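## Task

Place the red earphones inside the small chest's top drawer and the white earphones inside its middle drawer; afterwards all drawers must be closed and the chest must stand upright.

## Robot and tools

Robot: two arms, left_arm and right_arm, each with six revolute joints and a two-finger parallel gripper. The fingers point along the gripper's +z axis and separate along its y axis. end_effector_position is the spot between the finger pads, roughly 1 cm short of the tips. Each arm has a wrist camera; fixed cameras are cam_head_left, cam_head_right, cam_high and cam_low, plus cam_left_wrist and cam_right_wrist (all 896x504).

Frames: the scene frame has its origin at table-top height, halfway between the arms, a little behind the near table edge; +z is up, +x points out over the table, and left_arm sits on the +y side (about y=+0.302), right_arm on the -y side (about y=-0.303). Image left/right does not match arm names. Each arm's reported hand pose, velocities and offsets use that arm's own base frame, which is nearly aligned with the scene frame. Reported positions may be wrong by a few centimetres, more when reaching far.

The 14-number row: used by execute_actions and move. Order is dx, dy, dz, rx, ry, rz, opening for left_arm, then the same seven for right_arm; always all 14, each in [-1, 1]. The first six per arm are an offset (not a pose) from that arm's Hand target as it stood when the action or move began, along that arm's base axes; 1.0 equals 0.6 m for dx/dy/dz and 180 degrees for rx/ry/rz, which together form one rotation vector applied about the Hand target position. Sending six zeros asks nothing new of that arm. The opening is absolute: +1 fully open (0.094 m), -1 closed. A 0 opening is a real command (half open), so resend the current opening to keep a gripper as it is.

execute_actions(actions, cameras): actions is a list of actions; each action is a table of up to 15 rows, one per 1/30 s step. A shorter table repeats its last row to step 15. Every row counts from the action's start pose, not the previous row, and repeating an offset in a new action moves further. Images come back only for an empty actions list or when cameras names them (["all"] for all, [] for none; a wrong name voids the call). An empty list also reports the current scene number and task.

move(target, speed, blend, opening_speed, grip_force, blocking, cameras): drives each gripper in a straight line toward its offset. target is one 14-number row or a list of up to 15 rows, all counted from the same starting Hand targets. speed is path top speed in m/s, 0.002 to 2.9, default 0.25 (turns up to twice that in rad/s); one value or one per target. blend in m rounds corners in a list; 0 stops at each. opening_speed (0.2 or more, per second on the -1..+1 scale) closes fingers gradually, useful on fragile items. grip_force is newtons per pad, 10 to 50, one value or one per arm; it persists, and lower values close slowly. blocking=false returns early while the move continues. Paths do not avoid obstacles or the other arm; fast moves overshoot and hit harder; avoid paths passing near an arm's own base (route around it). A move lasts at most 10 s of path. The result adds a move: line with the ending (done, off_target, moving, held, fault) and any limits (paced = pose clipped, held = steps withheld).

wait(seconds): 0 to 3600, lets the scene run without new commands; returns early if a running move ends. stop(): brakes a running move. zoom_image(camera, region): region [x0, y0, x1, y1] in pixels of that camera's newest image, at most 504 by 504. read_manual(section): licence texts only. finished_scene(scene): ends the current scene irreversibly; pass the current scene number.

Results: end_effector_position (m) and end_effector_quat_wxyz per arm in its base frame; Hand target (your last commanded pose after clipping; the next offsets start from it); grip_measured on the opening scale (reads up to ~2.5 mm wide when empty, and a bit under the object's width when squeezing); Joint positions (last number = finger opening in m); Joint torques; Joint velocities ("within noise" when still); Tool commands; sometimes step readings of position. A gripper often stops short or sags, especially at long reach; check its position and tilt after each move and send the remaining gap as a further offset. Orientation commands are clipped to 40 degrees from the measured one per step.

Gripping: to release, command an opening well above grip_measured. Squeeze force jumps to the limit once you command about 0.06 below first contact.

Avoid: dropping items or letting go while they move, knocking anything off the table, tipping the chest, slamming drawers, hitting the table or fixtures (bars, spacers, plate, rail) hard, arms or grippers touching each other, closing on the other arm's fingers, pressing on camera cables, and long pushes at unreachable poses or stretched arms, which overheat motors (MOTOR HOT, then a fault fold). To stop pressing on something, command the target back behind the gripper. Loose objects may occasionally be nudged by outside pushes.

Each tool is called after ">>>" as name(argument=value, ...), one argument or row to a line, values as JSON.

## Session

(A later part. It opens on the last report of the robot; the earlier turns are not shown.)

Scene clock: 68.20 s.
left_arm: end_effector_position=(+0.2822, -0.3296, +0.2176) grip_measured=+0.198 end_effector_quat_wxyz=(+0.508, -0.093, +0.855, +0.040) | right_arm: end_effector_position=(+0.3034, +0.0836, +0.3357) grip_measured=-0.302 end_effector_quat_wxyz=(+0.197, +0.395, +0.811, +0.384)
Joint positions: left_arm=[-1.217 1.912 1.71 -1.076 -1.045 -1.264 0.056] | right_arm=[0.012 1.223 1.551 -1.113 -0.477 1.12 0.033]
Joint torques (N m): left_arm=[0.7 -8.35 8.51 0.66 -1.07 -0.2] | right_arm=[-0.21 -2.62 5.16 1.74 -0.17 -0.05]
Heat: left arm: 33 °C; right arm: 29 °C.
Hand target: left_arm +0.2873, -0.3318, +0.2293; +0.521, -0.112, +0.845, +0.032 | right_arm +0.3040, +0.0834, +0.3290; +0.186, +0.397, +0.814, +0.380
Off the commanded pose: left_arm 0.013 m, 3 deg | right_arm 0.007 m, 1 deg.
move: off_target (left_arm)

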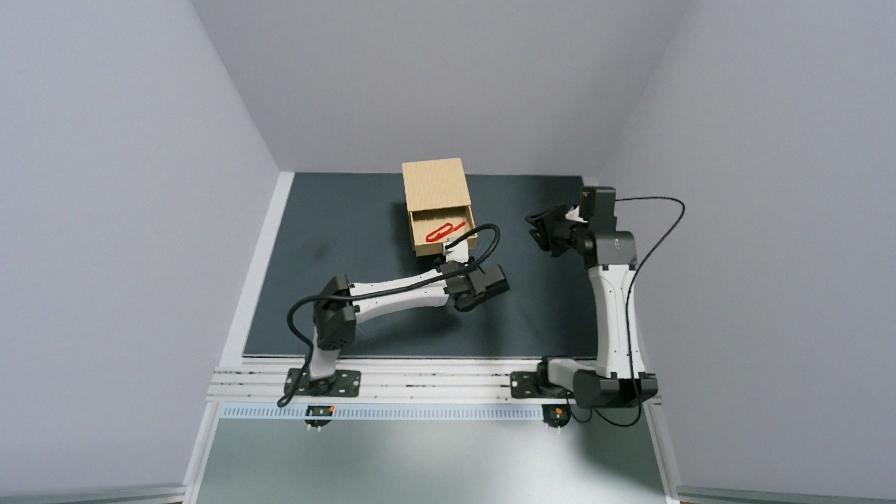

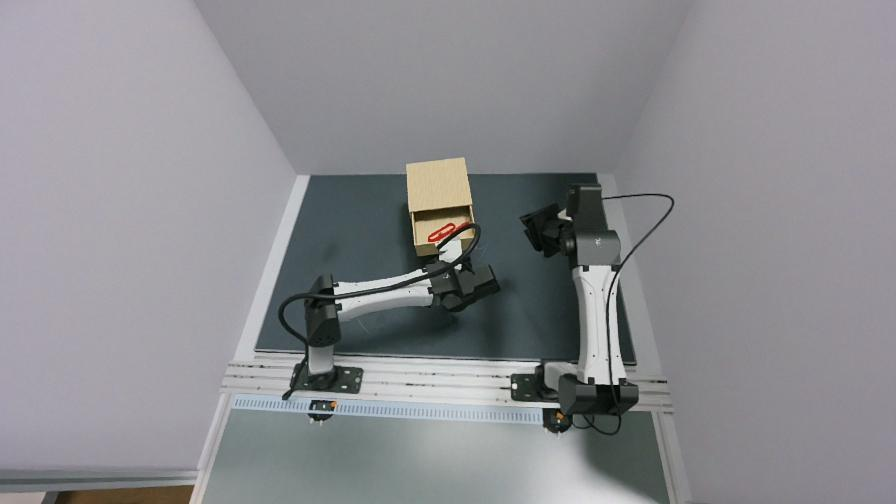

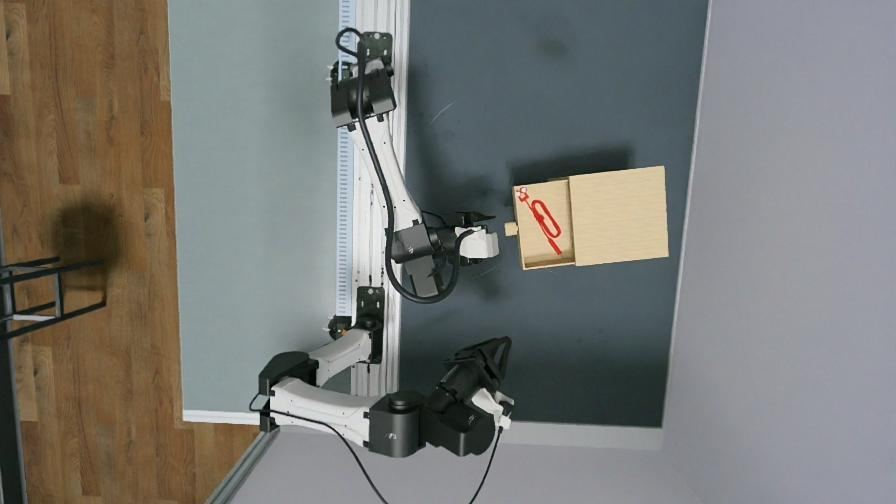

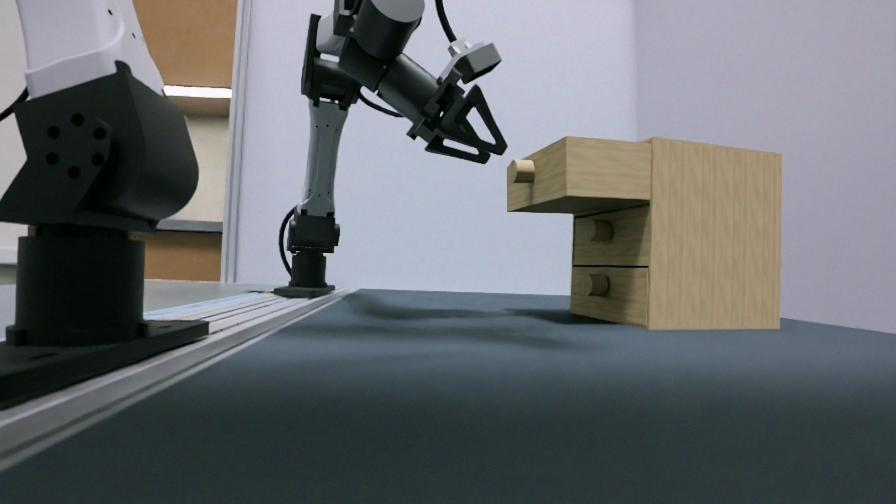

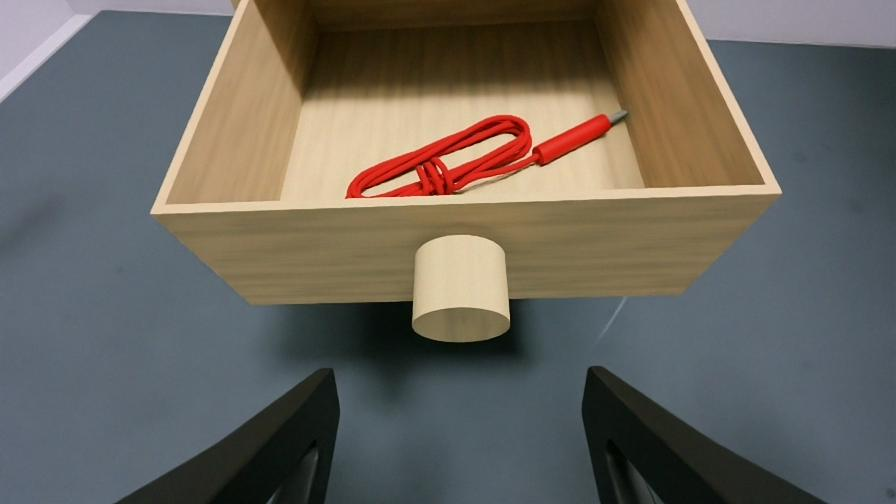

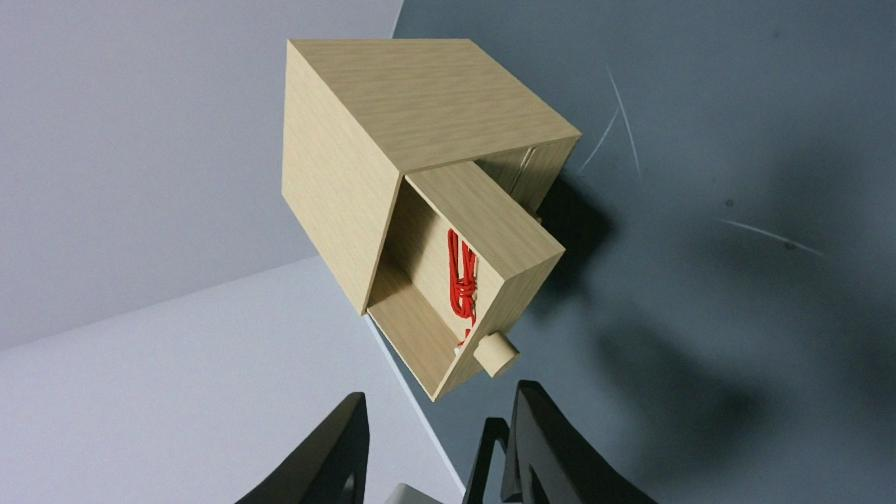

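>>> move(
  target=[
    [0.0333, 0.0067, -0.0267, 0, 0, 0, 0.2, 0, 0, 0, 0, 0, 0, -0.3],
    [0.2478, 0.0497, -0.0263, 0, 0, 0, 0.2, 0, 0, 0, 0, 0, 0, -0.3],
    [0.2778, 0.0555, -0.0247, 0, 0, 0, 0.2, 0, 0, 0, 0, 0, 0, -0.3],
    [0.1462, 0.0297, 0.0095, 0, 0, 0, 0.2, 0, 0, 0, 0, 0, 0, -0.3],
  ],
  speed=[0.2, 0.22, 0.1, 0.25],
  blend=[0.005, 0.01, 0, 0],
  cameras=["cam_left_wrist", "cam_high", "cam_low", "cam_right_wrist"],
)

>>> zoom_image(
  camera="cam_left_wrist",
  region=[0, 40, 500, 440],
)

>>> zoom_image(
  camera="cam_low",
  region=[540, 120, 800, 340],
)

>>> zoom_image(
  camera="cam_right_wrist",
  region=[260, 20, 620, 360],
)

Scene clock: 72.43 s.
left_arm: end_effector_position=(+0.3760, -0.3169, +0.2183) grip_measured=+0.198 end_effector_quat_wxyz=(+0.507, -0.094, +0.856, +0.041) | right_arm: end_effector_position=(+0.3034, +0.0836, +0.3357) grip_measured=-0.302 end_effector_quat_wxyz=(+0.197, +0.395, +0.811, +0.384)
Joint positions: left_arm=[-0.991 1.956 1.738 -0.75 -0.944 -0.895 0.056] | right_arm=[0.012 1.223 1.551 -1.113 -0.477 1.12 0.033]
Joint torques (N m): left_arm=[0.03 -11.99 6.58 1.26 -0.98 -0.2] | right_arm=[-0.23 -2.61 5.15 1.74 -0.18 -0.05]
Heat: left arm: 33 °C; right arm: 29 °C.
Hand target: left_arm +0.3750, -0.3139, +0.2349; +0.521, -0.112, +0.845, +0.032 | right_arm +0.3040, +0.0834, +0.3290; +0.186, +0.397, +0.814, +0.380
Off the commanded pose: left_arm 0.017 m, 3 deg | right_arm 0.007 m, 1 deg.
move: off_target (left_arm); blend cut to 0.0092 m at target 2
Images, in order (width x height): cam_high 896x504, cam_low 896x504, cam_left_wrist 896x504, cam_right_wrist 896x504.

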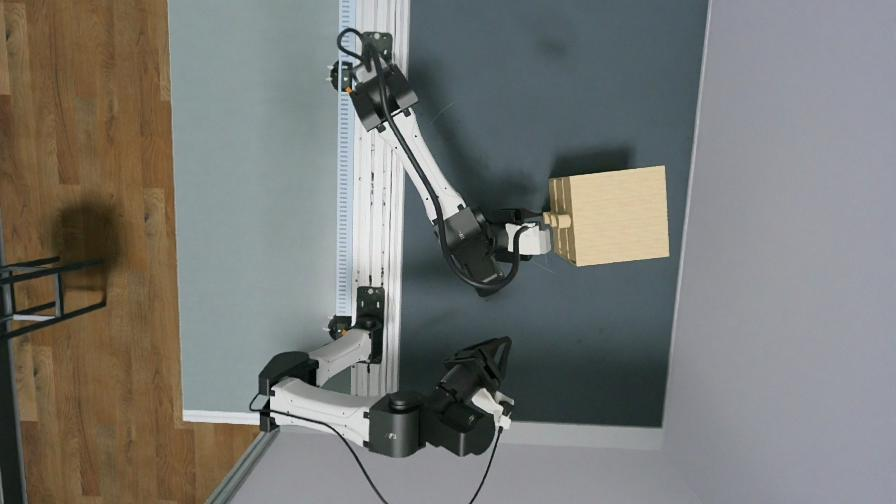

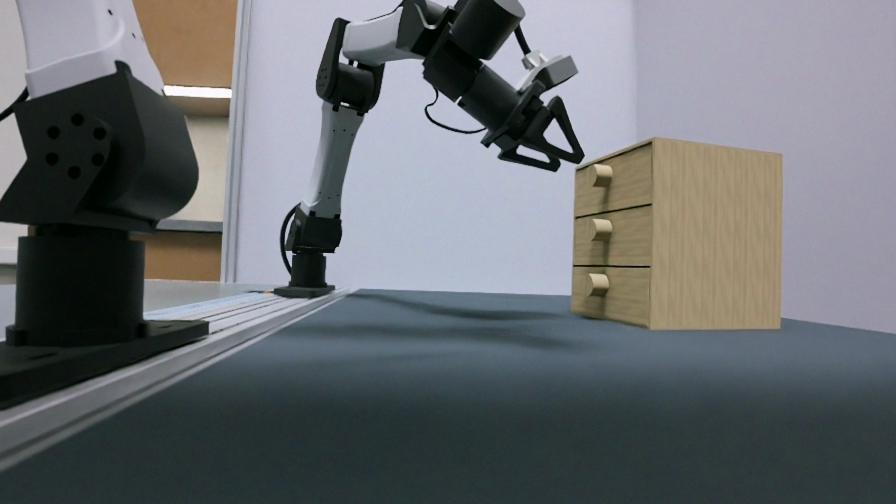

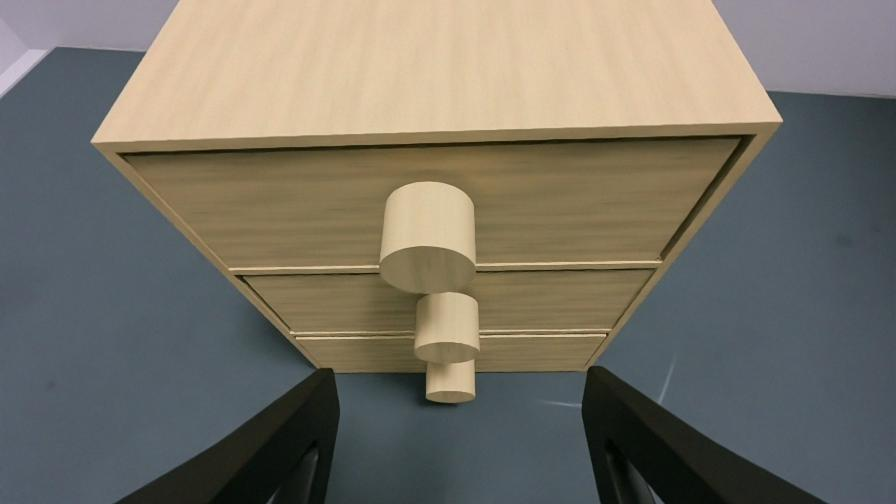

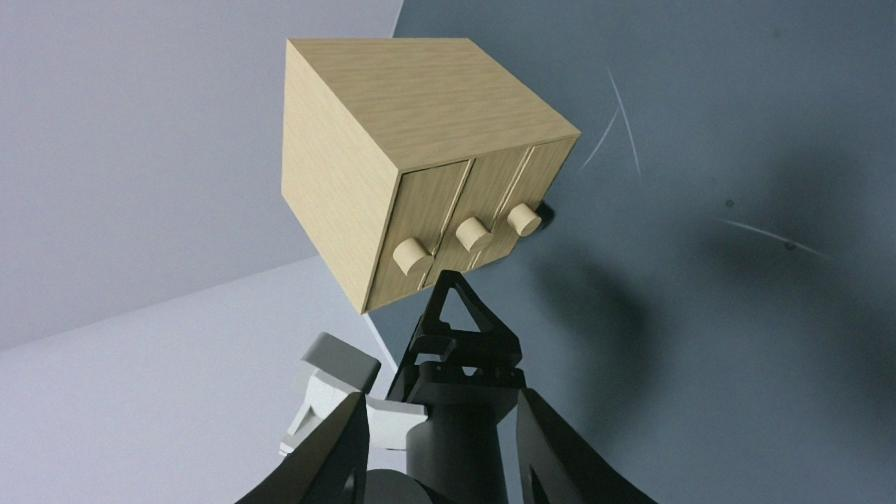

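Scaled by 1.008 from the camera's image (finer frame: 1280x720).

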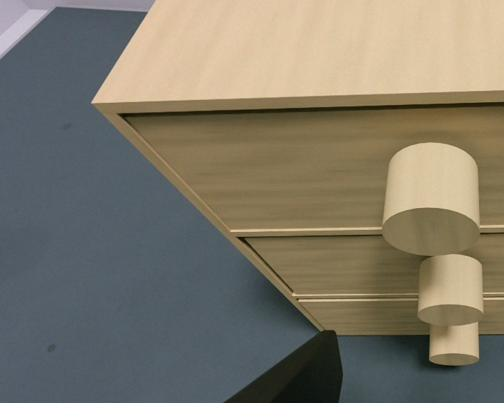

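Scaled by 1.938 from the camera's image (finer frame: 1280x720).

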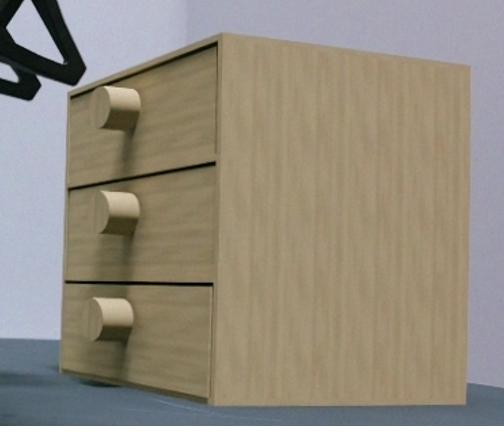

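Scaled by 1.400 from the camera's image (finer frame: 1280x720).

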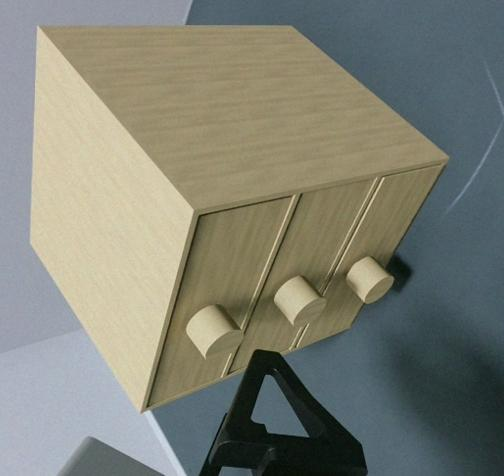

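>>> finished_scene(
  scene=2,
)

The scene is finished: the task was done.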